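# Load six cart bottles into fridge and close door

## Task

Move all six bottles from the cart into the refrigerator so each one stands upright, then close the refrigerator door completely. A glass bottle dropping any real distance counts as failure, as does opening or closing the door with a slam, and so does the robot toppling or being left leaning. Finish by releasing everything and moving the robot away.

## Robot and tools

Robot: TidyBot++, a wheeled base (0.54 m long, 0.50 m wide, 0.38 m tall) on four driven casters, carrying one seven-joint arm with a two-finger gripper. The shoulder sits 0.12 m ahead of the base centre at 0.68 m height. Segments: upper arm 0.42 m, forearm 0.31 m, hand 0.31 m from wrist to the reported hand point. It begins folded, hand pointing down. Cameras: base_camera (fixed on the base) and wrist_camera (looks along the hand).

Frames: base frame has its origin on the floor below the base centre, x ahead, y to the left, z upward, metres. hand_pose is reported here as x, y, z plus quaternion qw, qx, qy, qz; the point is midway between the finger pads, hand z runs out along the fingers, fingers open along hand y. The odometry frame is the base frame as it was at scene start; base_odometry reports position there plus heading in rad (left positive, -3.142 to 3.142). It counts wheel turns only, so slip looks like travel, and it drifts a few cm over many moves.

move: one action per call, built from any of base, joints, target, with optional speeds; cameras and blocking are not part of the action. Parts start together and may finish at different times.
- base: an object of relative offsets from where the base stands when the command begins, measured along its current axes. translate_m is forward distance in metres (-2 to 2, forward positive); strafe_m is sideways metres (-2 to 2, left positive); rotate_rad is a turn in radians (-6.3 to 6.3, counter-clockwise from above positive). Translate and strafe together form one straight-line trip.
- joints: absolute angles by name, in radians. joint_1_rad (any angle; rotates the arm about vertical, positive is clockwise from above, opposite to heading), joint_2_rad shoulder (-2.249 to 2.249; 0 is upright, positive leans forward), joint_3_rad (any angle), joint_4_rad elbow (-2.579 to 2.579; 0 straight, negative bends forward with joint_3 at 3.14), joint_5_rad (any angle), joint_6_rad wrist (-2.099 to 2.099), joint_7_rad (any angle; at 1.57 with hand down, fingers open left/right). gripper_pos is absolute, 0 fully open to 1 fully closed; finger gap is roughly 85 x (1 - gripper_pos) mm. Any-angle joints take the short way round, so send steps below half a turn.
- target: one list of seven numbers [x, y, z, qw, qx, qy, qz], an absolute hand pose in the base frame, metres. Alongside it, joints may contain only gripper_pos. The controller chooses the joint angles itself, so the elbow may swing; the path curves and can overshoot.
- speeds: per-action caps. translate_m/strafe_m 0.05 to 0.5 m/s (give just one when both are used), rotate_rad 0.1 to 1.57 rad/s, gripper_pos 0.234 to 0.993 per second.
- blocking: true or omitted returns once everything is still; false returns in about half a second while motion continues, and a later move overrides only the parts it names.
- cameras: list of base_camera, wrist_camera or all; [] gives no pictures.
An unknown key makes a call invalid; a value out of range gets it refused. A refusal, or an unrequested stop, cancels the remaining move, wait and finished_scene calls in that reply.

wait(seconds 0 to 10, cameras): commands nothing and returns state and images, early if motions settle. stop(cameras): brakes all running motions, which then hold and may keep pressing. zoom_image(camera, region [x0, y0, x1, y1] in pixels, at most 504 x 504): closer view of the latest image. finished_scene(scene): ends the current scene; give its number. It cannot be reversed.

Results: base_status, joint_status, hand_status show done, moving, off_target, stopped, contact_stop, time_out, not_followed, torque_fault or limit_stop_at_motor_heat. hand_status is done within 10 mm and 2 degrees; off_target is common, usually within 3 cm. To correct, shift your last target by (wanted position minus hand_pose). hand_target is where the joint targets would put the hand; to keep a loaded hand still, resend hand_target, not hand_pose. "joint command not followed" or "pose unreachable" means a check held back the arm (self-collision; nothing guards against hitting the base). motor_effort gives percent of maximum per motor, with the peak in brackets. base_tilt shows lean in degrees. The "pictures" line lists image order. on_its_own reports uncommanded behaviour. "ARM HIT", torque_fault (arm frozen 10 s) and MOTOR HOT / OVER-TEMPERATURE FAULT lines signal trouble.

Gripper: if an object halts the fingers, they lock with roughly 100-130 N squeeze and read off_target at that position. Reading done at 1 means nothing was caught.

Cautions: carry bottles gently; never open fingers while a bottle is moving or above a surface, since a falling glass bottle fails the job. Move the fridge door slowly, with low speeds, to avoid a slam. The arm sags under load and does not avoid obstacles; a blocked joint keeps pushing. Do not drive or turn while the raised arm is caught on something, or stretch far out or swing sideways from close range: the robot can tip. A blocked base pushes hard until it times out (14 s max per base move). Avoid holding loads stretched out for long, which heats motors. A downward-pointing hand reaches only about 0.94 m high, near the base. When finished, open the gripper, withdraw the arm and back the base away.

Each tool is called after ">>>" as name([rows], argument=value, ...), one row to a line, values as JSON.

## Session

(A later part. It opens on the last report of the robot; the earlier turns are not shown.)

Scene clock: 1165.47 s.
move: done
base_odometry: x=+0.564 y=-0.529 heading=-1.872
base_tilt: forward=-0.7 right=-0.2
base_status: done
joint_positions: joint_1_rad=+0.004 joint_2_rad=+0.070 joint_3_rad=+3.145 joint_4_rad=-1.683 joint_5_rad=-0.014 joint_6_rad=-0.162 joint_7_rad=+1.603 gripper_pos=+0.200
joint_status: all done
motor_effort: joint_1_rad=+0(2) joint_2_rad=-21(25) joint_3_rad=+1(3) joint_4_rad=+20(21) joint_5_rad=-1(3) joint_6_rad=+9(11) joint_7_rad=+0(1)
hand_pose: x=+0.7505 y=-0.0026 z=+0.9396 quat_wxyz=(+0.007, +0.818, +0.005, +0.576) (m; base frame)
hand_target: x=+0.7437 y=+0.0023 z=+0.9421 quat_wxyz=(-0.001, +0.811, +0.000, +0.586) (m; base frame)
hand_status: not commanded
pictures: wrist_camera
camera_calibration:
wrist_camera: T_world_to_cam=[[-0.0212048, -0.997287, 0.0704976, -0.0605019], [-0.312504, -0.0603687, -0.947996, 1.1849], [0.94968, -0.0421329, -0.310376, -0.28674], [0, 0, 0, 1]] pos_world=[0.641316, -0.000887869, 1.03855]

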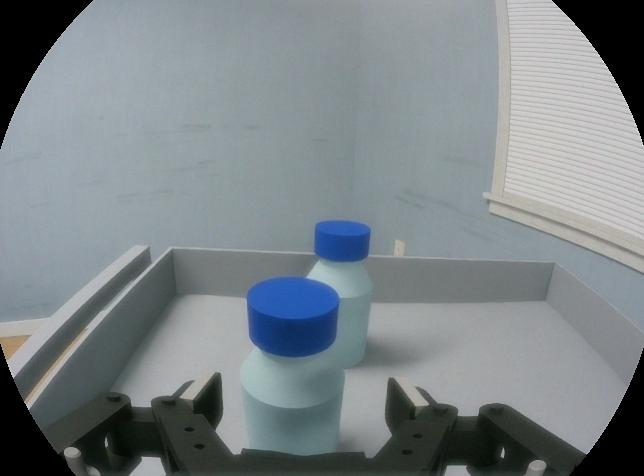

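>>> move(base={"translate_m": 0.076, "strafe_m": 0.008}, speeds={"translate_m": 0.15}, cameras=["wrist_camera"])

>>> zoom_image(camera="wrist_camera", region=[180, 280, 420, 460])

Scene clock: 1173.73 s.
move: done
base_odometry: x=+0.549 y=-0.605 heading=-1.873
base_tilt: forward=-0.7 right=-0.2
base_status: done
joint_positions: joint_1_rad=+0.004 joint_2_rad=+0.069 joint_3_rad=+3.145 joint_4_rad=-1.684 joint_5_rad=-0.014 joint_6_rad=-0.159 joint_7_rad=+1.603 gripper_pos=+0.200
joint_status: not commanded
motor_effort: joint_1_rad=+0(2) joint_2_rad=-21(23) joint_3_rad=+1(2) joint_4_rad=+19(20) joint_5_rad=-1(1) joint_6_rad=+9(10) joint_7_rad=+0(1)
hand_pose: x=+0.7507 y=-0.0026 z=+0.9403 quat_wxyz=(+0.007, +0.817, +0.005, +0.577) (m; base frame)
hand_target: x=+0.7437 y=+0.0023 z=+0.9421 quat_wxyz=(-0.001, +0.811, +0.000, +0.586) (m; base frame)
hand_status: not commanded
pictures: wrist_camera
camera_calibration:
wrist_camera: T_world_to_cam=[[-0.0214546, -0.997283, 0.0704651, -0.0603453], [-0.30975, -0.0603828, -0.948899, 1.18444], [0.950576, -0.0421848, -0.307613, -0.290019], [0, 0, 0, 1]] pos_world=[0.641271, -0.000896001, 1.03895]

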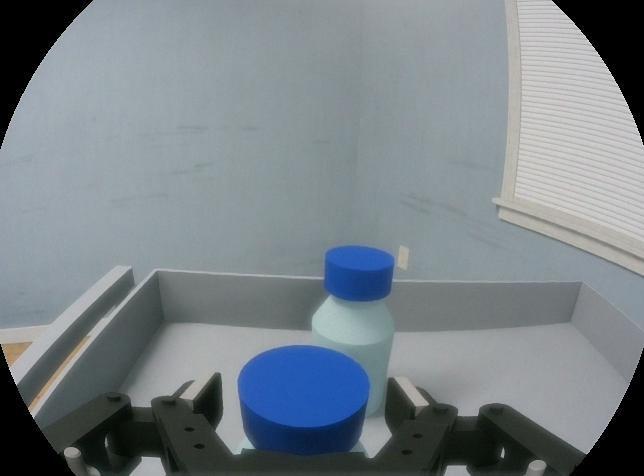

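Scaled by 2.100.

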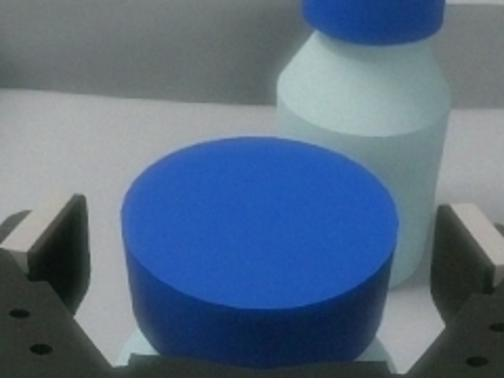

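>>> move(joints={"gripper_pos": 0.44}, speeds={"gripper_pos": 0.234}, cameras=["wrist_camera"])

>>> move(joints={"joint_2_rad": 0.05, "joint_4_rad": -1.05, "joint_6_rad": -0.72}, cameras=["wrist_camera"])

Scene clock: 1179.67 s.
move: done
base_odometry: x=+0.549 y=-0.605 heading=-1.873
base_tilt: forward=-0.7 right=-0.2
base_status: not commanded
joint_positions: joint_1_rad=+0.004 joint_2_rad=+0.069 joint_3_rad=+3.144 joint_4_rad=-1.684 joint_5_rad=-0.014 joint_6_rad=-0.158 joint_7_rad=+1.603 gripper_pos=+0.418
joint_status: all done
motor_effort: joint_1_rad=+0(2) joint_2_rad=-19(22) joint_3_rad=+1(2) joint_4_rad=+19(20) joint_5_rad=-1(1) joint_6_rad=+9(10) joint_7_rad=+0(1)
hand_pose: x=+0.7508 y=-0.0021 z=+0.9405 quat_wxyz=(+0.006, +0.817, +0.005, +0.577) (m; base frame)
hand_target: x=+0.7437 y=+0.0023 z=+0.9421 quat_wxyz=(-0.001, +0.811, +0.000, +0.586) (m; base frame)
hand_status: not commanded
pictures: wrist_camera
camera_calibration:
wrist_camera: T_world_to_cam=[[-0.0207793, -0.997301, 0.0704207, -0.0603737], [-0.30907, -0.0605781, -0.949108, 1.18436], [0.950812, -0.0414868, -0.306977, -0.290775], [0, 0, 0, 1]] pos_world=[0.641269, -0.000527733, 1.03908]

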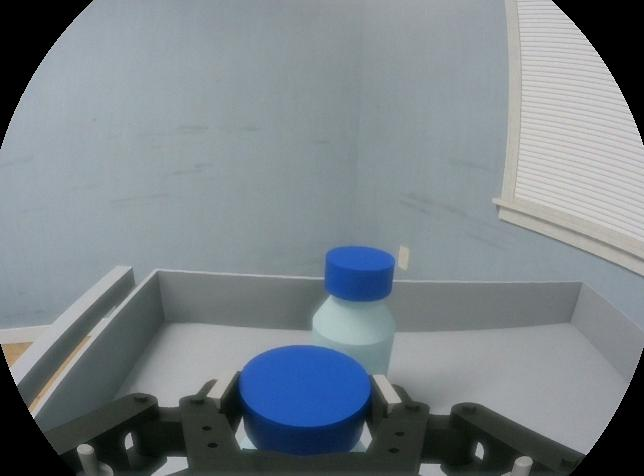

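Scene clock: 1181.90 s.
move: done
base_odometry: x=+0.549 y=-0.605 heading=-1.873
base_tilt: forward=-0.7 right=-0.2
base_status: not commanded
joint_positions: joint_1_rad=+0.004 joint_2_rad=+0.071 joint_3_rad=+3.144 joint_4_rad=-1.111 joint_5_rad=-0.014 joint_6_rad=-0.687 joint_7_rad=+1.603 gripper_pos=+0.422
joint_status: all done
motor_effort: joint_1_rad=+1(1) joint_2_rad=-24(27) joint_3_rad=+1(2) joint_4_rad=+21(25) joint_5_rad=-1(1) joint_6_rad=+13(14) joint_7_rad=+0(1)
hand_pose: x=+0.7371 y=+0.0001 z=+1.1295 quat_wxyz=(+0.005, +0.804, +0.009, +0.594) (m; base frame)
hand_target: x=+0.7218 y=+0.0023 z=+1.1679 quat_wxyz=(-0.001, +0.790, +0.000, +0.614) (m; base frame)
hand_status: not commanded
pictures: wrist_camera
camera_calibration:
wrist_camera: T_world_to_cam=[[-0.0165879, -0.997363, 0.0706548, -0.0751421], [-0.267798, -0.0636511, -0.96137, 1.3431], [0.963332, -0.0348683, -0.266036, -0.27512], [0, 0, 0, 1]] pos_world=[0.623464, 0.000952784, 1.22333]

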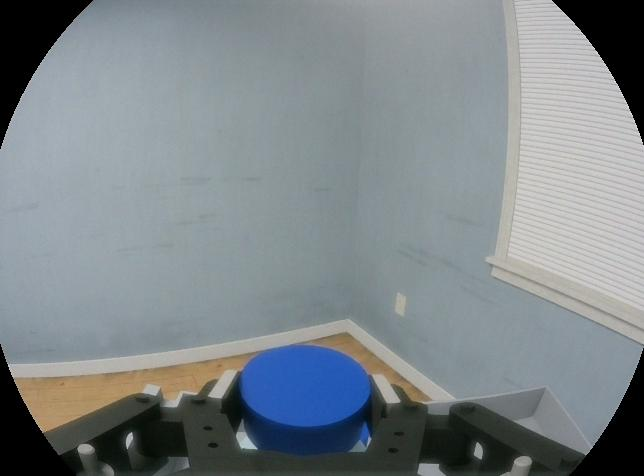

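>>> move(base={"translate_m": -0.4292, "strafe_m": -0.0175, "rotate_rad": 2.029}, speeds={"translate_m": 0.25, "rotate_rad": 1.2}, cameras=["wrist_camera"])

Scene clock: 1221.77 s.
move: done
base_odometry: x=+0.660 y=-0.189 heading=+0.156
base_tilt: forward=-0.7 right=-0.2
base_status: done
joint_positions: joint_1_rad=-0.010 joint_2_rad=+0.073 joint_3_rad=+3.133 joint_4_rad=-1.109 joint_5_rad=-0.014 joint_6_rad=-0.690 joint_7_rad=+1.603 gripper_pos=+0.422
joint_status: not commanded
motor_effort: joint_1_rad=+0(5) joint_2_rad=-24(31) joint_3_rad=+1(6) joint_4_rad=+22(23) joint_5_rad=-1(3) joint_6_rad=+13(13) joint_7_rad=+1(1)
hand_pose: x=+0.7377 y=+0.0155 z=+1.1279 quat_wxyz=(-0.003, +0.805, +0.019, +0.593) (m; base frame)
hand_target: x=+0.7218 y=+0.0023 z=+1.1679 quat_wxyz=(-0.001, +0.790, +0.000, +0.614) (m; base frame)
hand_status: not commanded
pictures: wrist_camera
camera_calibration:
wrist_camera: T_world_to_cam=[[0.0091825, -0.997513, 0.0698762, -0.0777715], [-0.270033, -0.0697566, -0.960321, 1.34323], [0.962807, -0.0100508, -0.270002, -0.271107], [0, 0, 0, 1]] pos_world=[0.624456, 0.0133964, 1.22217]

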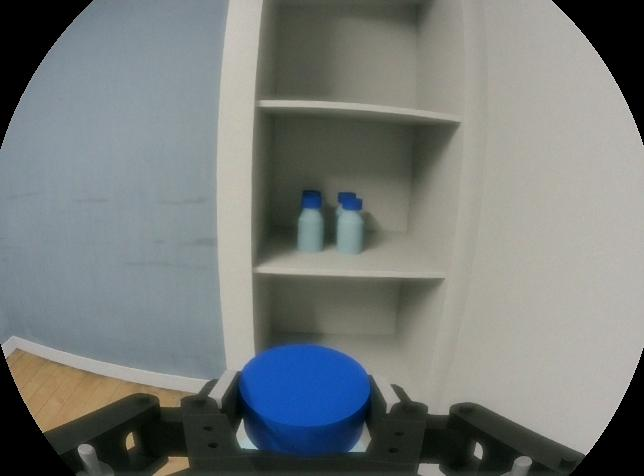

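>>> move(base={"translate_m": 0.307, "strafe_m": 0.014}, cameras=["base_camera", "wrist_camera"])

>>> zoom_image(camera="base_camera", region=[225, 110, 305, 150])

>>> zoom_image(camera="base_camera", region=[435, 110, 515, 150])

>>> zoom_image(camera="wrist_camera", region=[260, 180, 400, 300])

Scene clock: 1228.07 s.
move: done
base_odometry: x=+0.961 y=-0.128 heading=+0.157
base_tilt: forward=-0.7 right=-0.2
base_status: done
joint_positions: joint_1_rad=-0.010 joint_2_rad=+0.078 joint_3_rad=+3.133 joint_4_rad=-1.108 joint_5_rad=-0.014 joint_6_rad=-0.693 joint_7_rad=+1.603 gripper_pos=+0.422
joint_status: not commanded
motor_effort: joint_1_rad=+0(1) joint_2_rad=-23(29) joint_3_rad=+1(2) joint_4_rad=+21(23) joint_5_rad=-1(1) joint_6_rad=+12(13) joint_7_rad=+0(1)
hand_pose: x=+0.7394 y=+0.0155 z=+1.1251 quat_wxyz=(-0.003, +0.807, +0.019, +0.590) (m; base frame)
hand_target: x=+0.7218 y=+0.0023 z=+1.1679 quat_wxyz=(-0.001, +0.790, +0.000, +0.614) (m; base frame)
hand_status: not commanded
pictures: base_camera, wrist_camera
camera_calibration:
wrist_camera: T_world_to_cam=[[0.00958857, -0.997507, 0.0699076, -0.0779213], [-0.275557, -0.0698397, -0.958744, 1.34331], [0.961237, -0.0100705, -0.27554, -0.266082], [0, 0, 0, 1]] pos_world=[0.626674, 0.0134098, 1.22002]

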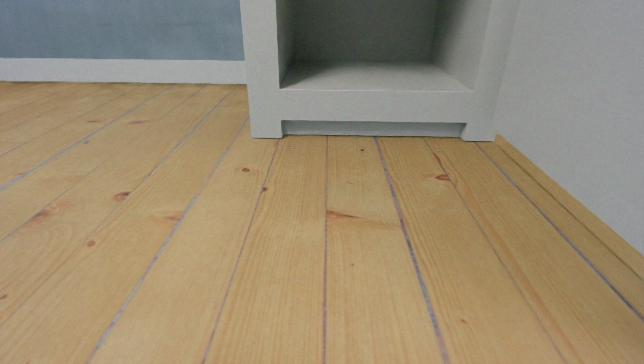

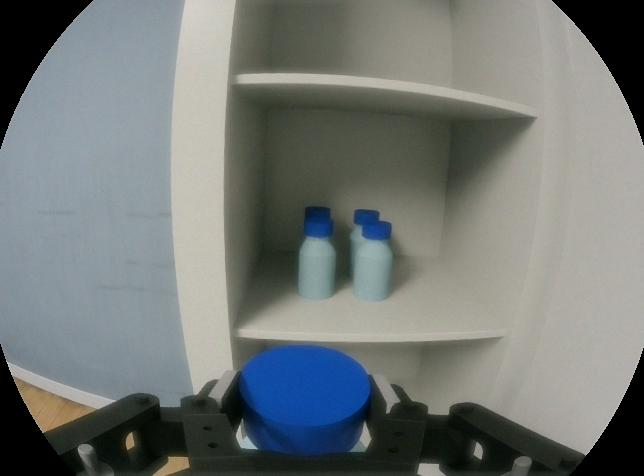

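Scaled by 6.300.

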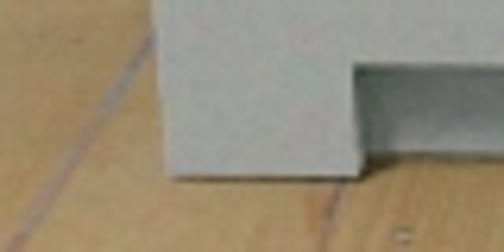

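Scaled by 6.300.

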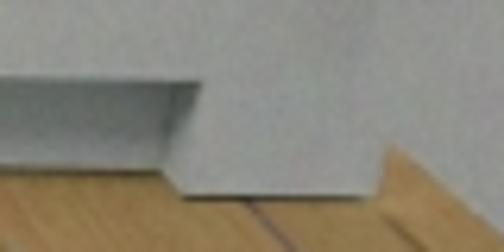

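Scaled by 3.600.

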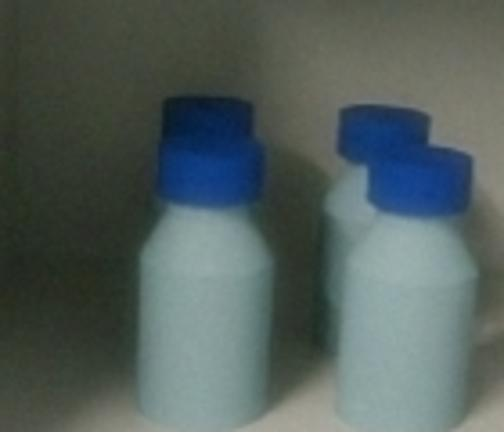

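>>> move(base={"translate_m": 0.4288, "strafe_m": -0.001, "rotate_rad": 0.004}, speeds={"translate_m": 0.3}, cameras=["base_camera", "wrist_camera"])

Scene clock: 1271.07 s.
move: done
base_odometry: x=+1.385 y=-0.061 heading=+0.162
base_tilt: forward=-0.7 right=-0.2
base_status: done
joint_positions: joint_1_rad=-0.009 joint_2_rad=+0.078 joint_3_rad=+3.134 joint_4_rad=-1.108 joint_5_rad=-0.014 joint_6_rad=-0.694 joint_7_rad=+1.603 gripper_pos=+0.422
joint_status: not commanded
motor_effort: joint_1_rad=+0(5) joint_2_rad=-25(27) joint_3_rad=+1(5) joint_4_rad=+22(23) joint_5_rad=-1(3) joint_6_rad=+13(14) joint_7_rad=+1(1)
hand_pose: x=+0.7394 y=+0.0141 z=+1.1248 quat_wxyz=(-0.002, +0.807, +0.018, +0.590) (m; base frame)
hand_target: x=+0.7218 y=+0.0023 z=+1.1679 quat_wxyz=(-0.001, +0.790, +0.000, +0.614) (m; base frame)
hand_status: not commanded
pictures: base_camera, wrist_camera
camera_calibration:
wrist_camera: T_world_to_cam=[[0.00741892, -0.99752, 0.0699886, -0.0777542], [-0.276679, -0.0693058, -0.95846, 1.34346], [0.960934, -0.0122536, -0.276507, -0.264879], [0, 0, 0, 1]] pos_world=[0.626815, 0.0123024, 1.21985]

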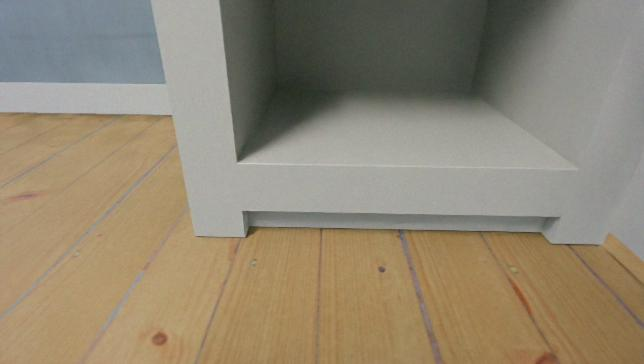

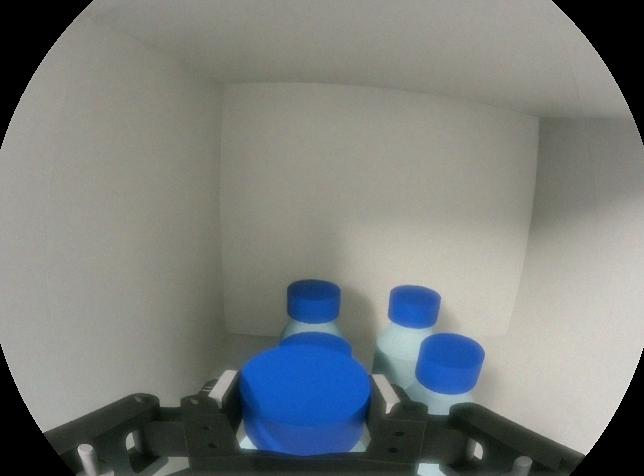

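>>> zoom_image(camera="wrist_camera", region=[260, 270, 500, 430])

Scaled by 2.100.

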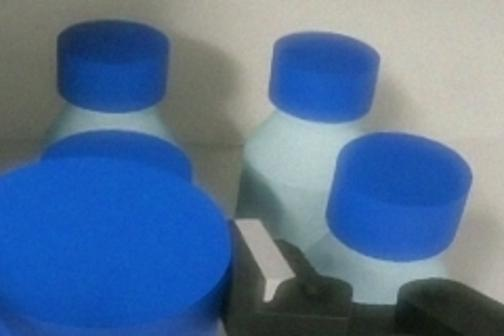

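>>> move(base={"translate_m": 0.012}, speeds={"translate_m": 0.1}, joints={"joint_2_rad": 0.05, "joint_4_rad": -1.27, "joint_6_rad": -0.54}, cameras=["wrist_camera", "base_camera"])

>>> zoom_image(camera="wrist_camera", region=[240, 220, 480, 400])

Scene clock: 1296.00 s.
move: done
base_odometry: x=+1.397 y=-0.059 heading=+0.162
base_tilt: forward=-0.7 right=-0.2
base_status: done
joint_positions: joint_1_rad=-0.009 joint_2_rad=+0.079 joint_3_rad=+3.134 joint_4_rad=-1.246 joint_5_rad=-0.014 joint_6_rad=-0.595 joint_7_rad=+1.603 gripper_pos=+0.422
joint_status: all done
motor_effort: joint_1_rad=+1(2) joint_2_rad=-23(29) joint_3_rad=+1(3) joint_4_rad=+21(24) joint_5_rad=-1(2) joint_6_rad=+11(14) joint_7_rad=+0(1)
hand_pose: x=+0.7495 y=+0.0139 z=+1.0711 quat_wxyz=(-0.002, +0.819, +0.017, +0.573) (m; base frame)
hand_target: x=+0.7429 y=+0.0023 z=+1.0913 quat_wxyz=(-0.001, +0.802, +0.000, +0.598) (m; base frame)
hand_status: not commanded
pictures: base_camera, wrist_camera
camera_calibration:
wrist_camera: T_world_to_cam=[[0.00887136, -0.997515, 0.0698935, -0.0752742], [-0.315542, -0.0691177, -0.946391, 1.31091], [0.94887, -0.0136585, -0.315371, -0.238698], [0, 0, 0, 1]] pos_world=[0.640807, 0.0122596, 1.17062]

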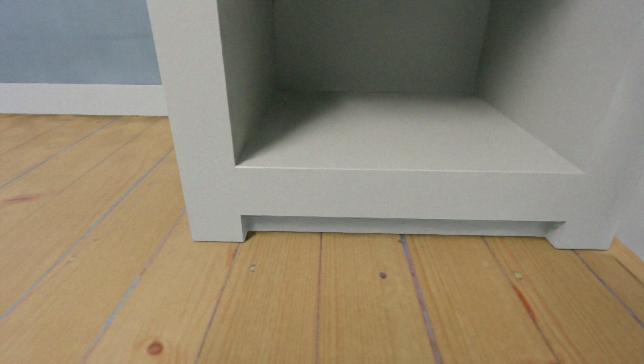

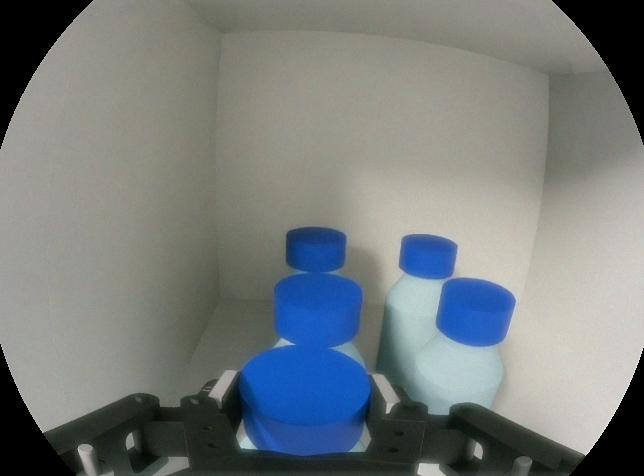

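Scaled by 2.100.

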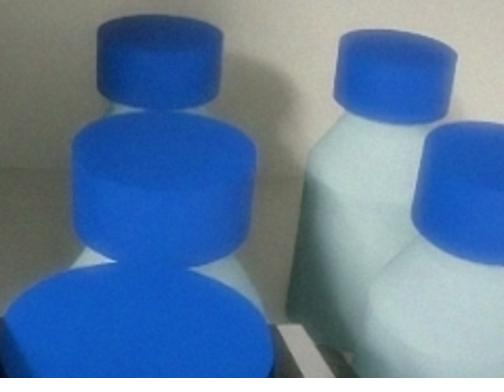

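>>> move(joints={"joint_2_rad": 0.05, "joint_4_rad": -1.285, "joint_6_rad": -0.525}, cameras=[])

>>> move(joints={"joint_2_rad": 0.05, "joint_4_rad": -1.305, "joint_6_rad": -0.512}, cameras=["wrist_camera"])

Scene clock: 1302.40 s.
move: done
base_odometry: x=+1.397 y=-0.059 heading=+0.162
base_tilt: forward=-0.7 right=-0.2
base_status: not commanded
joint_positions: joint_1_rad=-0.008 joint_2_rad=+0.079 joint_3_rad=+3.134 joint_4_rad=-1.256 joint_5_rad=-0.014 joint_6_rad=-0.575 joint_7_rad=+1.603 gripper_pos=+0.422
joint_status: all done
motor_effort: joint_1_rad=+1(1) joint_2_rad=-23(25) joint_3_rad=+1(2) joint_4_rad=+21(22) joint_5_rad=-1(1) joint_6_rad=+11(12) joint_7_rad=+0(1)
hand_pose: x=+0.7513 y=+0.0138 z=+1.0709 quat_wxyz=(-0.002, +0.816, +0.017, +0.578) (m; base frame)
hand_target: x=+0.7440 y=+0.0023 z=+1.0867 quat_wxyz=(-0.001, +0.802, +0.000, +0.598) (m; base frame)
hand_status: not commanded
pictures: none
No camera images: "cameras" was empty.

Scene clock: 1302.97 s.
move: done
base_odometry: x=+1.397 y=-0.059 heading=+0.162
base_tilt: forward=-0.7 right=-0.2
base_status: not commanded
joint_positions: joint_1_rad=-0.008 joint_2_rad=+0.078 joint_3_rad=+3.134 joint_4_rad=-1.268 joint_5_rad=-0.014 joint_6_rad=-0.555 joint_7_rad=+1.603 gripper_pos=+0.422
joint_status: all done
motor_effort: joint_1_rad=+1(1) joint_2_rad=-20(23) joint_3_rad=+2(2) joint_4_rad=+19(21) joint_5_rad=-1(1) joint_6_rad=+10(11) joint_7_rad=+0(1)
hand_pose: x=+0.7525 y=+0.0137 z=+1.0705 quat_wxyz=(-0.002, +0.814, +0.017, +0.581) (m; base frame)
hand_target: x=+0.7448 y=+0.0023 z=+1.0785 quat_wxyz=(-0.001, +0.804, +0.000, +0.595) (m; base frame)
hand_status: not commanded
pictures: wrist_camera
camera_calibration:
wrist_camera: T_world_to_cam=[[0.00688441, -0.99755, 0.0696122, -0.0736255], [-0.297505, -0.0685048, -0.952259, 1.30401], [0.954695, -0.0141543, -0.297248, -0.265595], [0, 0, 0, 1]] pos_world=[0.642019, 0.0121265, 1.16793]

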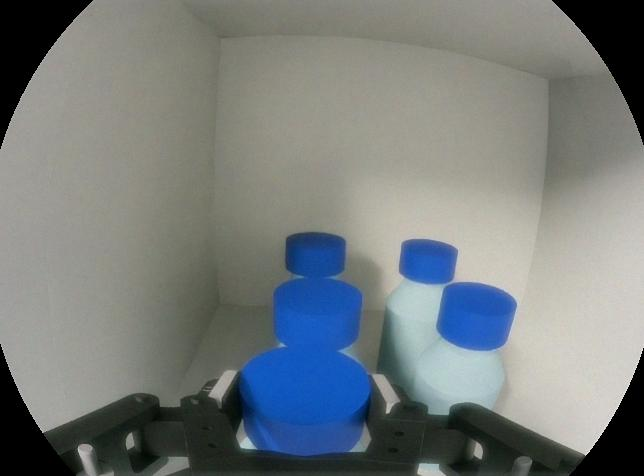

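>>> move(joints={"joint_2_rad": 0.05, "joint_4_rad": -1.322, "joint_6_rad": -0.505}, cameras=[])

>>> move(joints={"gripper_pos": 0.15}, speeds={"gripper_pos": 0.3}, cameras=["wrist_camera"])

Scene clock: 1306.93 s.
move: done
base_odometry: x=+1.397 y=-0.059 heading=+0.162
base_tilt: forward=-0.7 right=-0.2
base_status: not commanded
joint_positions: joint_1_rad=-0.008 joint_2_rad=+0.075 joint_3_rad=+3.134 joint_4_rad=-1.278 joint_5_rad=-0.014 joint_6_rad=-0.542 joint_7_rad=+1.603 gripper_pos=+0.422
joint_status: all done
motor_effort: joint_1_rad=+1(2) joint_2_rad=-18(19) joint_3_rad=+2(3) joint_4_rad=+17(20) joint_5_rad=-1(1) joint_6_rad=+9(11) joint_7_rad=+1(1)
hand_pose: x=+0.7523 y=+0.0137 z=+1.0702 quat_wxyz=(-0.002, +0.812, +0.017, +0.584) (m; base frame)
hand_target: x=+0.7450 y=+0.0023 z=+1.0703 quat_wxyz=(-0.001, +0.807, +0.000, +0.591) (m; base frame)
hand_status: not commanded
pictures: none
No camera images: "cameras" was empty.

Scene clock: 1308.23 s.
move: done
base_odometry: x=+1.397 y=-0.059 heading=+0.162
base_tilt: forward=-0.7 right=-0.2
base_status: not commanded
joint_positions: joint_1_rad=-0.008 joint_2_rad=+0.075 joint_3_rad=+3.134 joint_4_rad=-1.285 joint_5_rad=-0.014 joint_6_rad=-0.541 joint_7_rad=+1.603 gripper_pos=+0.152
joint_status: all done
motor_effort: joint_1_rad=+0(2) joint_2_rad=-21(22) joint_3_rad=+1(3) joint_4_rad=+19(20) joint_5_rad=-1(1) joint_6_rad=+9(10) joint_7_rad=+0(1)
hand_pose: x=+0.7521 y=+0.0137 z=+1.0661 quat_wxyz=(-0.002, +0.814, +0.017, +0.581) (m; base frame)
hand_target: x=+0.7450 y=+0.0023 z=+1.0703 quat_wxyz=(-0.001, +0.807, +0.000, +0.591) (m; base frame)
hand_status: not commanded
pictures: wrist_camera
camera_calibration:
wrist_camera: T_world_to_cam=[[0.00666455, -0.997553, 0.0696021, -0.0732232], [-0.29785, -0.0684246, -0.952157, 1.29987], [0.95459, -0.0143853, -0.297577, -0.266033], [0, 0, 0, 1]] pos_world=[0.641606, 0.0120719, 1.16361]

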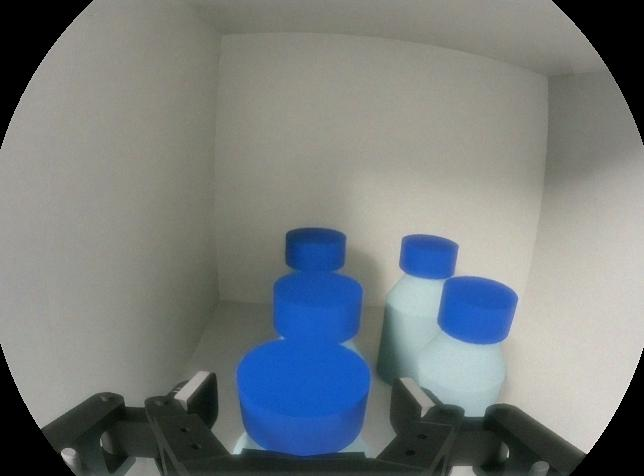

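>>> move(base={"translate_m": -0.8}, speeds={"translate_m": 0.25}, cameras=["wrist_camera"])

>>> move(base={"translate_m": -0.1431, "strafe_m": -0.3424, "rotate_rad": -2.034}, joints={"gripper_pos": 0.2}, cameras=["wrist_camera"])

>>> zoom_image(camera="wrist_camera", region=[230, 280, 410, 420])

Scene clock: 1325.23 s.
move: done
base_odometry: x=+0.607 y=-0.188 heading=+0.162
base_tilt: forward=-0.7 right=-0.2
base_status: done
joint_positions: joint_1_rad=-0.007 joint_2_rad=+0.072 joint_3_rad=+3.135 joint_4_rad=-1.286 joint_5_rad=-0.014 joint_6_rad=-0.541 joint_7_rad=+1.603 gripper_pos=+0.152
joint_status: not commanded
motor_effort: joint_1_rad=+1(3) joint_2_rad=-21(25) joint_3_rad=+1(3) joint_4_rad=+19(20) joint_5_rad=-1(2) joint_6_rad=+9(10) joint_7_rad=+0(1)
hand_pose: x=+0.7512 y=+0.0122 z=+1.0672 quat_wxyz=(-0.001, +0.813, +0.016, +0.582) (m; base frame)
hand_target: x=+0.7450 y=+0.0023 z=+1.0703 quat_wxyz=(-0.001, +0.807, +0.000, +0.591) (m; base frame)
hand_status: not commanded
pictures: wrist_camera
camera_calibration:
wrist_camera: T_world_to_cam=[[0.00410401, -0.997561, 0.0696811, -0.0729488], [-0.295996, -0.067771, -0.952782, 1.29979], [0.95518, -0.0167152, -0.295553, -0.267494], [0, 0, 0, 1]] pos_world=[0.640538, 0.0108462, 1.16444]

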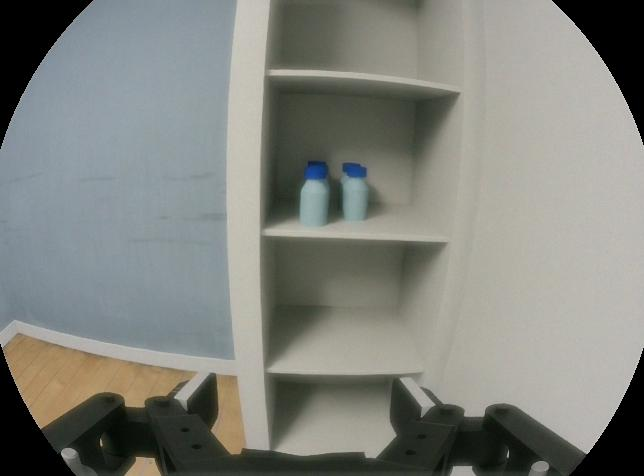

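Scene clock: 1328.13 s.
move: done
base_odometry: x=+0.521 y=-0.549 heading=-1.871
base_tilt: forward=-0.7 right=-0.2
base_status: done
joint_positions: joint_1_rad=+0.000 joint_2_rad=+0.072 joint_3_rad=+3.142 joint_4_rad=-1.286 joint_5_rad=-0.014 joint_6_rad=-0.540 joint_7_rad=+1.603 gripper_pos=+0.200
joint_status: all done
motor_effort: joint_1_rad=+0(5) joint_2_rad=-21(25) joint_3_rad=+1(5) joint_4_rad=+19(20) joint_5_rad=-1(2) joint_6_rad=+9(10) joint_7_rad=+1(1)
hand_pose: x=+0.7515 y=+0.0032 z=+1.0672 quat_wxyz=(+0.003, +0.813, +0.010, +0.582) (m; base frame)
hand_target: x=+0.7450 y=+0.0023 z=+1.0703 quat_wxyz=(-0.001, +0.807, +0.000, +0.591) (m; base frame)
hand_status: not commanded
pictures: wrist_camera
camera_calibration:
wrist_camera: T_world_to_cam=[[-0.010324, -0.99748, 0.0701997, -0.0715741], [-0.296684, -0.0639867, -0.95283, 1.29987], [0.95492, -0.0306641, -0.295276, -0.267894], [0, 0, 0, 1]] pos_world=[0.640729, 0.00356587, 1.16448]

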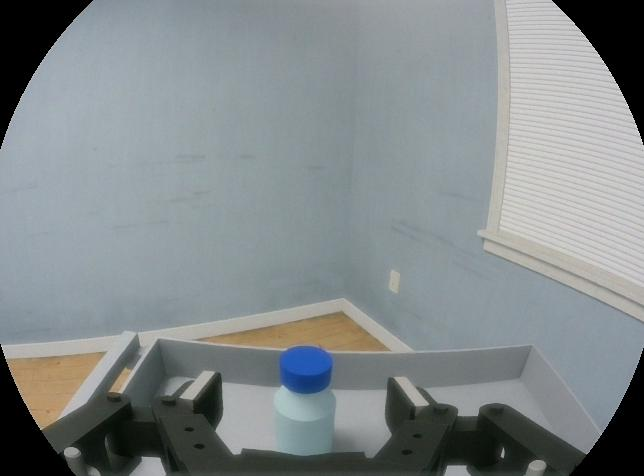

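Scaled by 2.800.

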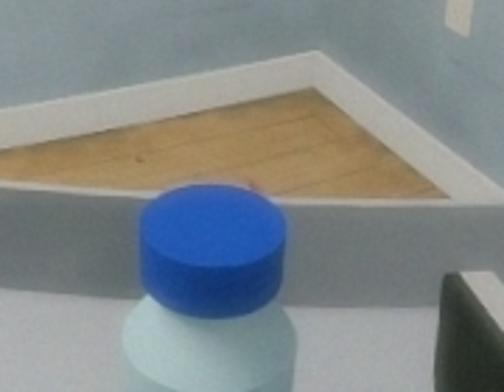

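>>> move(base={"translate_m": 0.115}, speeds={"translate_m": 0.2}, joints={"joint_1_rad": 0.0, "joint_2_rad": 0.05, "joint_3_rad": 3.14, "joint_4_rad": -1.72, "joint_5_rad": 0.0, "joint_6_rad": -0.12, "joint_7_rad": 1.57}, cameras=["wrist_camera"])

>>> zoom_image(camera="wrist_camera", region=[232, 260, 382, 380])

Scene clock: 1337.53 s.
move: done
base_odometry: x=+0.487 y=-0.659 heading=-1.872
base_tilt: forward=-0.7 right=-0.2
base_status: done
joint_positions: joint_1_rad=+0.000 joint_2_rad=+0.070 joint_3_rad=+3.142 joint_4_rad=-1.683 joint_5_rad=-0.014 joint_6_rad=-0.162 joint_7_rad=+1.603 gripper_pos=+0.200
joint_status: all done
motor_effort: joint_1_rad=+0(1) joint_2_rad=-21(24) joint_3_rad=+1(2) joint_4_rad=+18(21) joint_5_rad=-1(2) joint_6_rad=+9(10) joint_7_rad=+1(1)
hand_pose: x=+0.7507 y=+0.0017 z=+0.9390 quat_wxyz=(+0.005, +0.818, +0.008, +0.575) (m; base frame)
hand_target: x=+0.7437 y=+0.0023 z=+0.9421 quat_wxyz=(-0.001, +0.811, +0.000, +0.586) (m; base frame)
hand_status: not commanded
pictures: wrist_camera
camera_calibration:
wrist_camera: T_world_to_cam=[[-0.0143432, -0.997421, 0.070322, -0.0611998], [-0.313005, -0.0623157, -0.947705, 1.18475], [0.949643, -0.0356043, -0.311304, -0.286048], [0, 0, 0, 1]] pos_world=[0.641599, 0.00260202, 1.03805]

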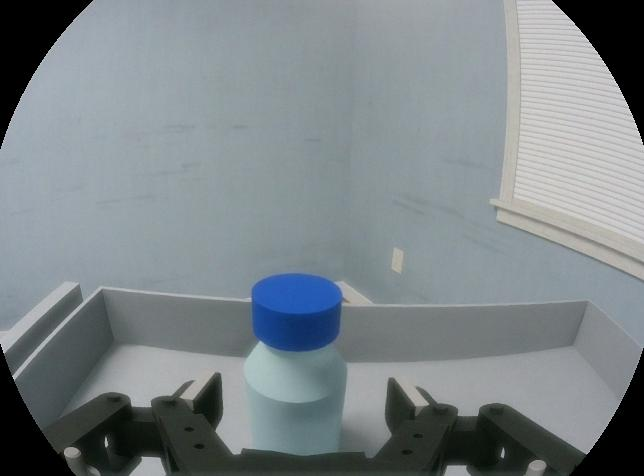

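Scaled by 3.360.

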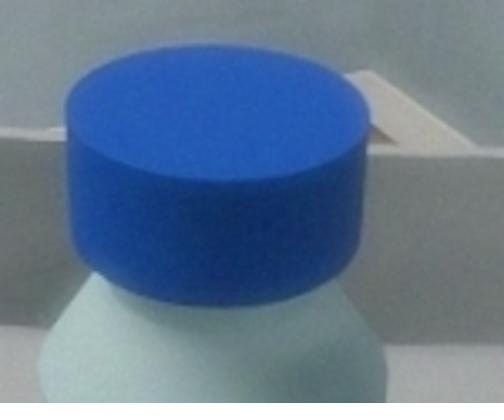

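>>> move(base={"translate_m": 0.0815, "strafe_m": 0.0065}, speeds={"translate_m": 0.15}, cameras=["wrist_camera"])

>>> zoom_image(camera="wrist_camera", region=[180, 280, 420, 460])

Scene clock: 1344.47 s.
move: done
base_odometry: x=+0.469 y=-0.739 heading=-1.872
base_tilt: forward=-0.7 right=-0.2
base_status: done
joint_positions: joint_1_rad=+0.000 joint_2_rad=+0.070 joint_3_rad=+3.142 joint_4_rad=-1.684 joint_5_rad=-0.014 joint_6_rad=-0.159 joint_7_rad=+1.603 gripper_pos=+0.200
joint_status: not commanded
motor_effort: joint_1_rad=+0(1) joint_2_rad=-20(24) joint_3_rad=+1(3) joint_4_rad=+19(20) joint_5_rad=-1(1) joint_6_rad=+9(10) joint_7_rad=+0(1)
hand_pose: x=+0.7509 y=+0.0017 z=+0.9397 quat_wxyz=(+0.005, +0.817, +0.008, +0.576) (m; base frame)
hand_target: x=+0.7437 y=+0.0023 z=+0.9421 quat_wxyz=(-0.001, +0.811, +0.000, +0.586) (m; base frame)
hand_status: not commanded
pictures: wrist_camera
camera_calibration:
wrist_camera: T_world_to_cam=[[-0.0145921, -0.99742, 0.0702899, -0.0610453], [-0.310253, -0.0623112, -0.94861, 1.1843], [0.950542, -0.0356498, -0.308544, -0.28931], [0, 0, 0, 1]] pos_world=[0.641545, 0.00259375, 1.03847]

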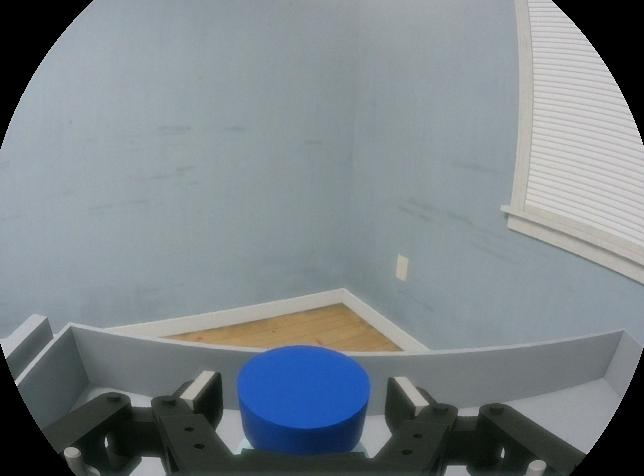

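Scaled by 2.100.

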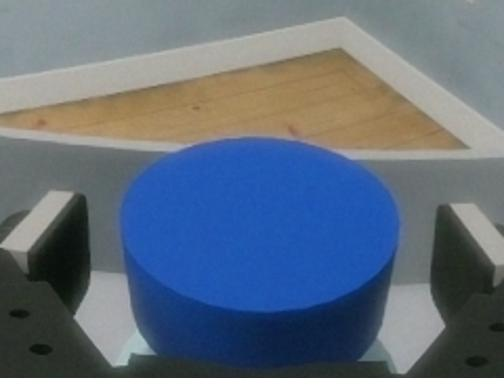

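>>> move(joints={"gripper_pos": 0.44}, speeds={"gripper_pos": 0.234}, cameras=["wrist_camera"])

>>> move(joints={"joint_2_rad": 0.05, "joint_4_rad": -1.05, "joint_6_rad": -0.72}, cameras=["wrist_camera"])

Scene clock: 1349.03 s.
move: done
base_odometry: x=+0.469 y=-0.739 heading=-1.872
base_tilt: forward=-0.7 right=-0.2
base_status: not commanded
joint_positions: joint_1_rad=+0.000 joint_2_rad=+0.070 joint_3_rad=+3.142 joint_4_rad=-1.684 joint_5_rad=-0.014 joint_6_rad=-0.158 joint_7_rad=+1.603 gripper_pos=+0.418
joint_status: all done
motor_effort: joint_1_rad=+1(2) joint_2_rad=-19(22) joint_3_rad=+2(3) joint_4_rad=+18(20) joint_5_rad=-1(1) joint_6_rad=+9(10) joint_7_rad=+0(1)
hand_pose: x=+0.7510 y=+0.0019 z=+0.9399 quat_wxyz=(+0.004, +0.817, +0.008, +0.577) (m; base frame)
hand_target: x=+0.7437 y=+0.0023 z=+0.9421 quat_wxyz=(-0.001, +0.811, +0.000, +0.586) (m; base frame)
hand_status: not commanded
pictures: wrist_camera
camera_calibration:
wrist_camera: T_world_to_cam=[[-0.0143163, -0.997426, 0.0702629, -0.061042], [-0.309714, -0.0623908, -0.948781, 1.18424], [0.950722, -0.0353444, -0.308024, -0.289929], [0, 0, 0, 1]] pos_world=[0.641544, 0.00275354, 1.03857]

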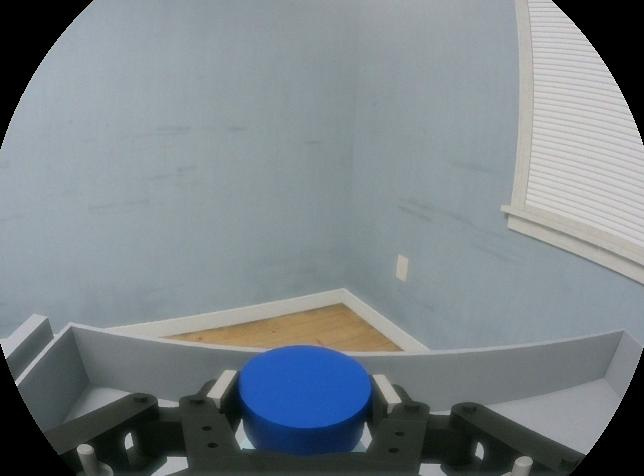

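Scene clock: 1351.27 s.
move: off_target
base_odometry: x=+0.469 y=-0.739 heading=-1.872
base_tilt: forward=-0.7 right=-0.2
base_status: not commanded
joint_positions: joint_1_rad=+0.000 joint_2_rad=+0.074 joint_3_rad=+3.142 joint_4_rad=-1.118 joint_5_rad=-0.014 joint_6_rad=-0.692 joint_7_rad=+1.603 gripper_pos=+0.421
joint_status: joint_4_rad off_target (ended at -1.118, target -1.050); the others done
motor_effort: joint_1_rad=+0(1) joint_2_rad=-25(29) joint_3_rad=+1(2) joint_4_rad=+23(26) joint_5_rad=-1(1) joint_6_rad=+14(15) joint_7_rad=+0(1)
hand_pose: x=+0.7385 y=+0.0040 z=+1.1219 quat_wxyz=(+0.003, +0.809, +0.011, +0.588) (m; base frame)
hand_target: x=+0.7218 y=+0.0023 z=+1.1679 quat_wxyz=(-0.001, +0.789, +0.000, +0.614) (m; base frame)
hand_status: not commanded
pictures: wrist_camera
camera_calibration:
wrist_camera: T_world_to_cam=[[-0.00909331, -0.99746, 0.0706435, -0.0762221], [-0.28171, -0.0652296, -0.95728, 1.34209], [0.959457, -0.0286058, -0.280401, -0.259365], [0, 0, 0, 1]] pos_world=[0.626237, 0.00409634, 1.21742]

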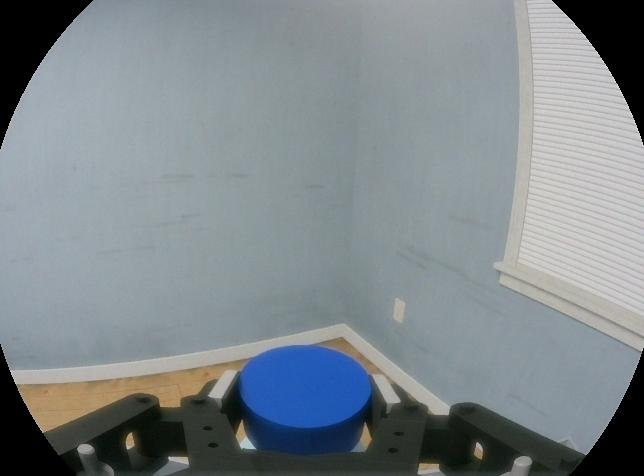

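>>> move(base={"translate_m": -0.5236, "strafe_m": -0.0044, "rotate_rad": 2.035}, speeds={"translate_m": 0.3, "rotate_rad": 1.2}, cameras=[])

>>> move(base={"translate_m": 0.35, "strafe_m": -0.05}, cameras=["base_camera", "wrist_camera"])

Scene clock: 1365.03 s.
move: done
base_odometry: x=+0.620 y=-0.238 heading=+0.162
base_tilt: forward=-0.7 right=-0.2
base_status: done
joint_positions: joint_1_rad=-0.010 joint_2_rad=+0.078 joint_3_rad=+3.133 joint_4_rad=-1.116 joint_5_rad=-0.014 joint_6_rad=-0.695 joint_7_rad=+1.603 gripper_pos=+0.421
joint_status: not commanded
motor_effort: joint_1_rad=+0(6) joint_2_rad=-25(33) joint_3_rad=+1(6) joint_4_rad=+23(25) joint_5_rad=-1(3) joint_6_rad=+13(14) joint_7_rad=+1(1)
hand_pose: x=+0.7395 y=+0.0156 z=+1.1198 quat_wxyz=(-0.003, +0.810, +0.019, +0.586) (m; base frame)
hand_target: x=+0.7218 y=+0.0023 z=+1.1679 quat_wxyz=(-0.001, +0.789, +0.000, +0.614) (m; base frame)
hand_status: not commanded
pictures: none
No camera images: "cameras" was empty.

Scene clock: 1367.10 s.
move: done
base_odometry: x=+0.974 y=-0.230 heading=+0.163
base_tilt: forward=-0.7 right=-0.2
base_status: done
joint_positions: joint_1_rad=-0.010 joint_2_rad=+0.082 joint_3_rad=+3.133 joint_4_rad=-1.115 joint_5_rad=-0.014 joint_6_rad=-0.697 joint_7_rad=+1.603 gripper_pos=+0.421
joint_status: not commanded
motor_effort: joint_1_rad=+1(1) joint_2_rad=-25(30) joint_3_rad=+1(2) joint_4_rad=+23(24) joint_5_rad=-1(1) joint_6_rad=+13(15) joint_7_rad=+0(1)
hand_pose: x=+0.7411 y=+0.0156 z=+1.1169 quat_wxyz=(-0.003, +0.812, +0.019, +0.584) (m; base frame)
hand_target: x=+0.7218 y=+0.0023 z=+1.1679 quat_wxyz=(-0.001, +0.789, +0.000, +0.614) (m; base frame)
hand_status: not commanded
pictures: base_camera, wrist_camera
camera_calibration:
wrist_camera: T_world_to_cam=[[0.010897, -0.997484, 0.0700429, -0.0783724], [-0.290877, -0.0701799, -0.954183, 1.3422], [0.956698, -0.00997612, -0.29091, -0.249492], [0, 0, 0, 1]] pos_world=[0.629959, 0.0135316, 1.21362]

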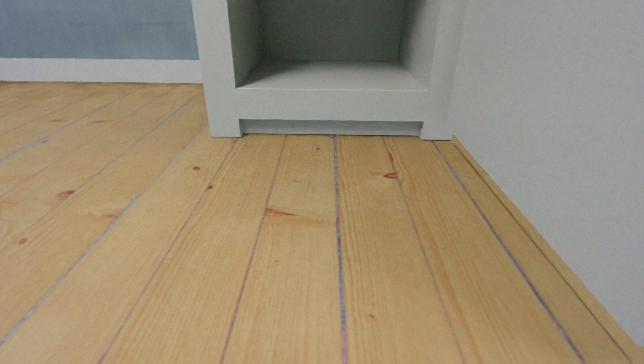

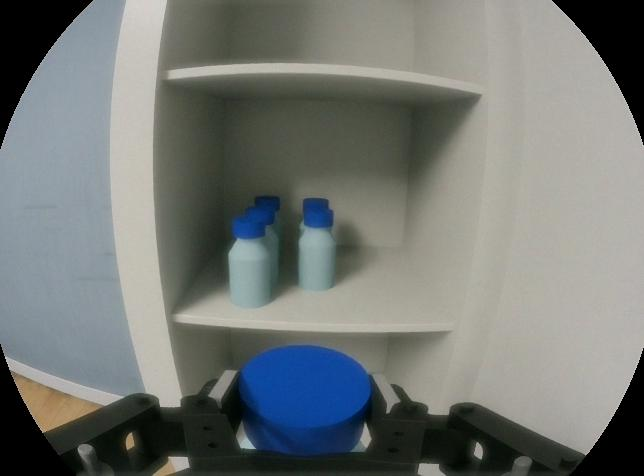

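>>> zoom_image(camera="base_camera", region=[185, 110, 265, 150])

>>> zoom_image(camera="base_camera", region=[395, 110, 475, 150])

>>> zoom_image(camera="wrist_camera", region=[210, 180, 360, 340])

Scaled by 6.300.

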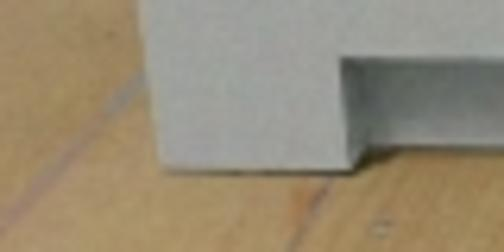

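Scaled by 6.300.

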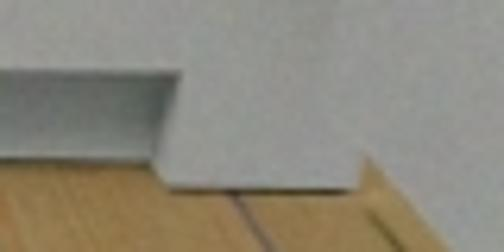

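Scaled by 3.150.

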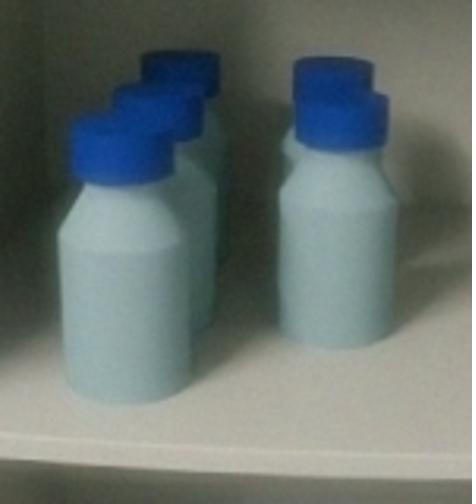

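>>> move(base={"translate_m": 0.436, "strafe_m": -0.0026, "rotate_rad": 0.0084}, speeds={"translate_m": 0.3}, cameras=["base_camera", "wrist_camera"])

>>> zoom_image(camera="wrist_camera", region=[60, 270, 400, 476])

Scene clock: 1390.40 s.
move: done
base_odometry: x=+1.405 y=-0.162 heading=+0.171
base_tilt: forward=-0.7 right=-0.2
base_status: done
joint_positions: joint_1_rad=-0.009 joint_2_rad=+0.083 joint_3_rad=+3.134 joint_4_rad=-1.114 joint_5_rad=-0.014 joint_6_rad=-0.699 joint_7_rad=+1.603 gripper_pos=+0.421
joint_status: not commanded
motor_effort: joint_1_rad=+0(4) joint_2_rad=-25(28) joint_3_rad=+1(4) joint_4_rad=+23(24) joint_5_rad=-1(2) joint_6_rad=+14(14) joint_7_rad=+0(1)
hand_pose: x=+0.7412 y=+0.0137 z=+1.1166 quat_wxyz=(-0.002, +0.812, +0.017, +0.583) (m; base frame)
hand_target: x=+0.7218 y=+0.0023 z=+1.1679 quat_wxyz=(-0.001, +0.789, +0.000, +0.614) (m; base frame)
hand_status: not commanded
pictures: base_camera, wrist_camera
camera_calibration:
wrist_camera: T_world_to_cam=[[0.0077666, -0.997505, 0.070173, -0.0781243], [-0.292118, -0.0693773, -0.953863, 1.34234], [0.956351, -0.0130905, -0.291927, -0.248243], [0, 0, 0, 1]] pos_world=[0.630134, 0.0119488, 1.21342]

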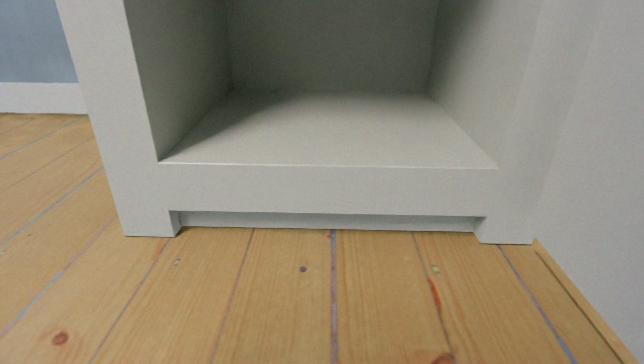

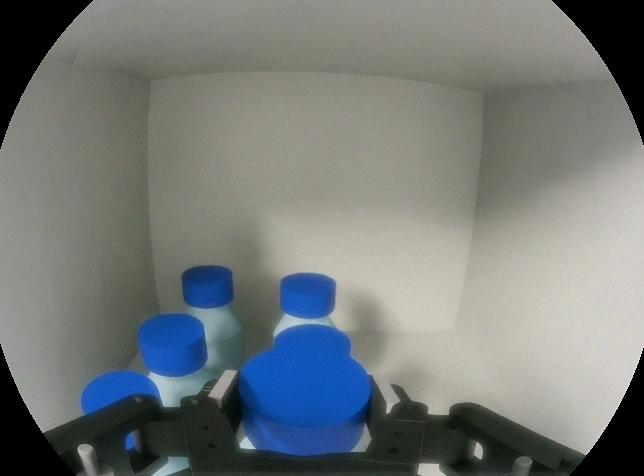

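Scaled by 1.482.

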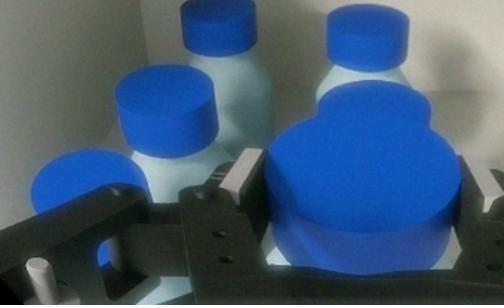

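>>> move(joints={"joint_2_rad": 0.05, "joint_4_rad": -1.25, "joint_6_rad": -0.555}, cameras=["wrist_camera"])

Scene clock: 1397.60 s.
move: done
base_odometry: x=+1.404 y=-0.162 heading=+0.171
base_tilt: forward=-0.7 right=-0.2
base_status: not commanded
joint_positions: joint_1_rad=-0.009 joint_2_rad=+0.083 joint_3_rad=+3.134 joint_4_rad=-1.233 joint_5_rad=-0.014 joint_6_rad=-0.614 joint_7_rad=+1.603 gripper_pos=+0.421
joint_status: all done
motor_effort: joint_1_rad=+1(1) joint_2_rad=-24(28) joint_3_rad=+1(2) joint_4_rad=+22(25) joint_5_rad=-1(1) joint_6_rad=+12(14) joint_7_rad=+0(1)
hand_pose: x=+0.7491 y=+0.0135 z=+1.0712 quat_wxyz=(-0.002, +0.822, +0.017, +0.570) (m; base frame)
hand_target: x=+0.7417 y=+0.0023 z=+1.0988 quat_wxyz=(-0.001, +0.800, +0.000, +0.600) (m; base frame)
hand_status: not commanded
pictures: wrist_camera
camera_calibration:
wrist_camera: T_world_to_cam=[[0.00907756, -0.997501, 0.0700612, -0.076], [-0.324624, -0.069209, -0.943308, 1.31441], [0.9458, -0.0141806, -0.324441, -0.226334], [0, 0, 0, 1]] pos_world=[0.641446, 0.0119494, 1.17179]

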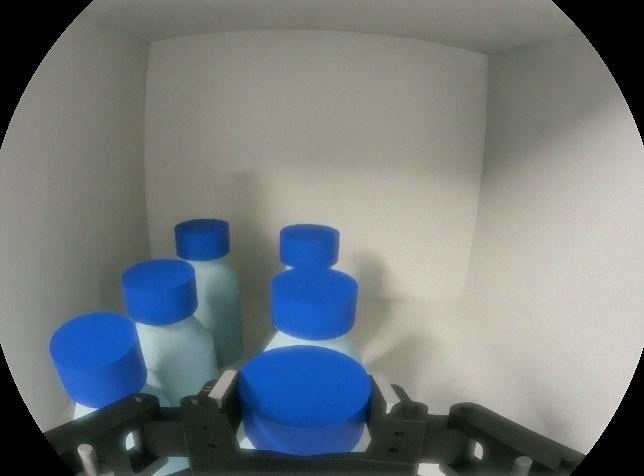

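>>> move(joints={"joint_2_rad": 0.05, "joint_4_rad": -1.275, "joint_6_rad": -0.532}, cameras=[])

>>> move(joints={"joint_2_rad": 0.05, "joint_4_rad": -1.3, "joint_6_rad": -0.515}, cameras=["wrist_camera"])

Scene clock: 1401.60 s.
move: done
base_odometry: x=+1.404 y=-0.162 heading=+0.171
base_tilt: forward=-0.7 right=-0.2
base_status: not commanded
joint_positions: joint_1_rad=-0.009 joint_2_rad=+0.082 joint_3_rad=+3.134 joint_4_rad=-1.249 joint_5_rad=-0.014 joint_6_rad=-0.584 joint_7_rad=+1.603 gripper_pos=+0.421
joint_status: all done
motor_effort: joint_1_rad=+1(1) joint_2_rad=-23(26) joint_3_rad=+1(2) joint_4_rad=+22(23) joint_5_rad=-1(1) joint_6_rad=+11(13) joint_7_rad=+0(1)
hand_pose: x=+0.7518 y=+0.0134 z=+1.0706 quat_wxyz=(-0.002, +0.818, +0.017, +0.575) (m; base frame)
hand_target: x=+0.7435 y=+0.0023 z=+1.0907 quat_wxyz=(-0.001, +0.801, +0.000, +0.599) (m; base frame)
hand_status: not commanded
pictures: none
No camera images: "cameras" was empty.

Scene clock: 1402.20 s.
move: done
base_odometry: x=+1.404 y=-0.162 heading=+0.171
base_tilt: forward=-0.7 right=-0.2
base_status: not commanded
joint_positions: joint_1_rad=-0.009 joint_2_rad=+0.079 joint_3_rad=+3.134 joint_4_rad=-1.264 joint_5_rad=-0.014 joint_6_rad=-0.562 joint_7_rad=+1.603 gripper_pos=+0.421
joint_status: all done
motor_effort: joint_1_rad=+1(2) joint_2_rad=-19(23) joint_3_rad=+2(3) joint_4_rad=+19(20) joint_5_rad=+0(1) joint_6_rad=+10(11) joint_7_rad=+1(1)
hand_pose: x=+0.7523 y=+0.0134 z=+1.0701 quat_wxyz=(-0.002, +0.815, +0.017, +0.580) (m; base frame)
hand_target: x=+0.7447 y=+0.0023 z=+1.0806 quat_wxyz=(-0.001, +0.803, +0.000, +0.596) (m; base frame)
hand_status: not commanded
pictures: wrist_camera
camera_calibration:
wrist_camera: T_world_to_cam=[[0.00663223, -0.997545, 0.0697207, -0.0738732], [-0.30125, -0.0684763, -0.951083, 1.30511], [0.953522, -0.0146955, -0.300964, -0.260588], [0, 0, 0, 1]] pos_world=[0.642131, 0.0118478, 1.16799]

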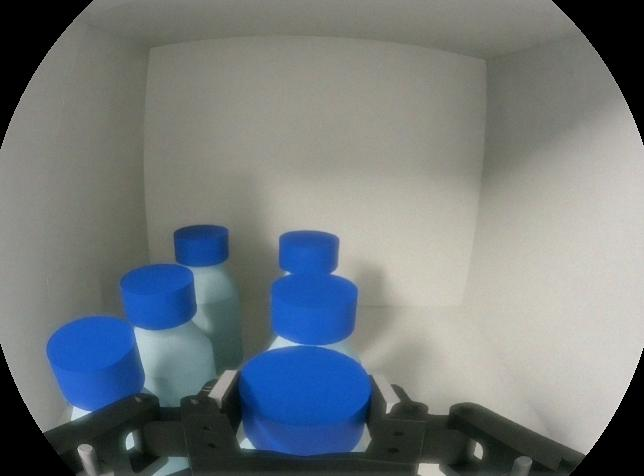

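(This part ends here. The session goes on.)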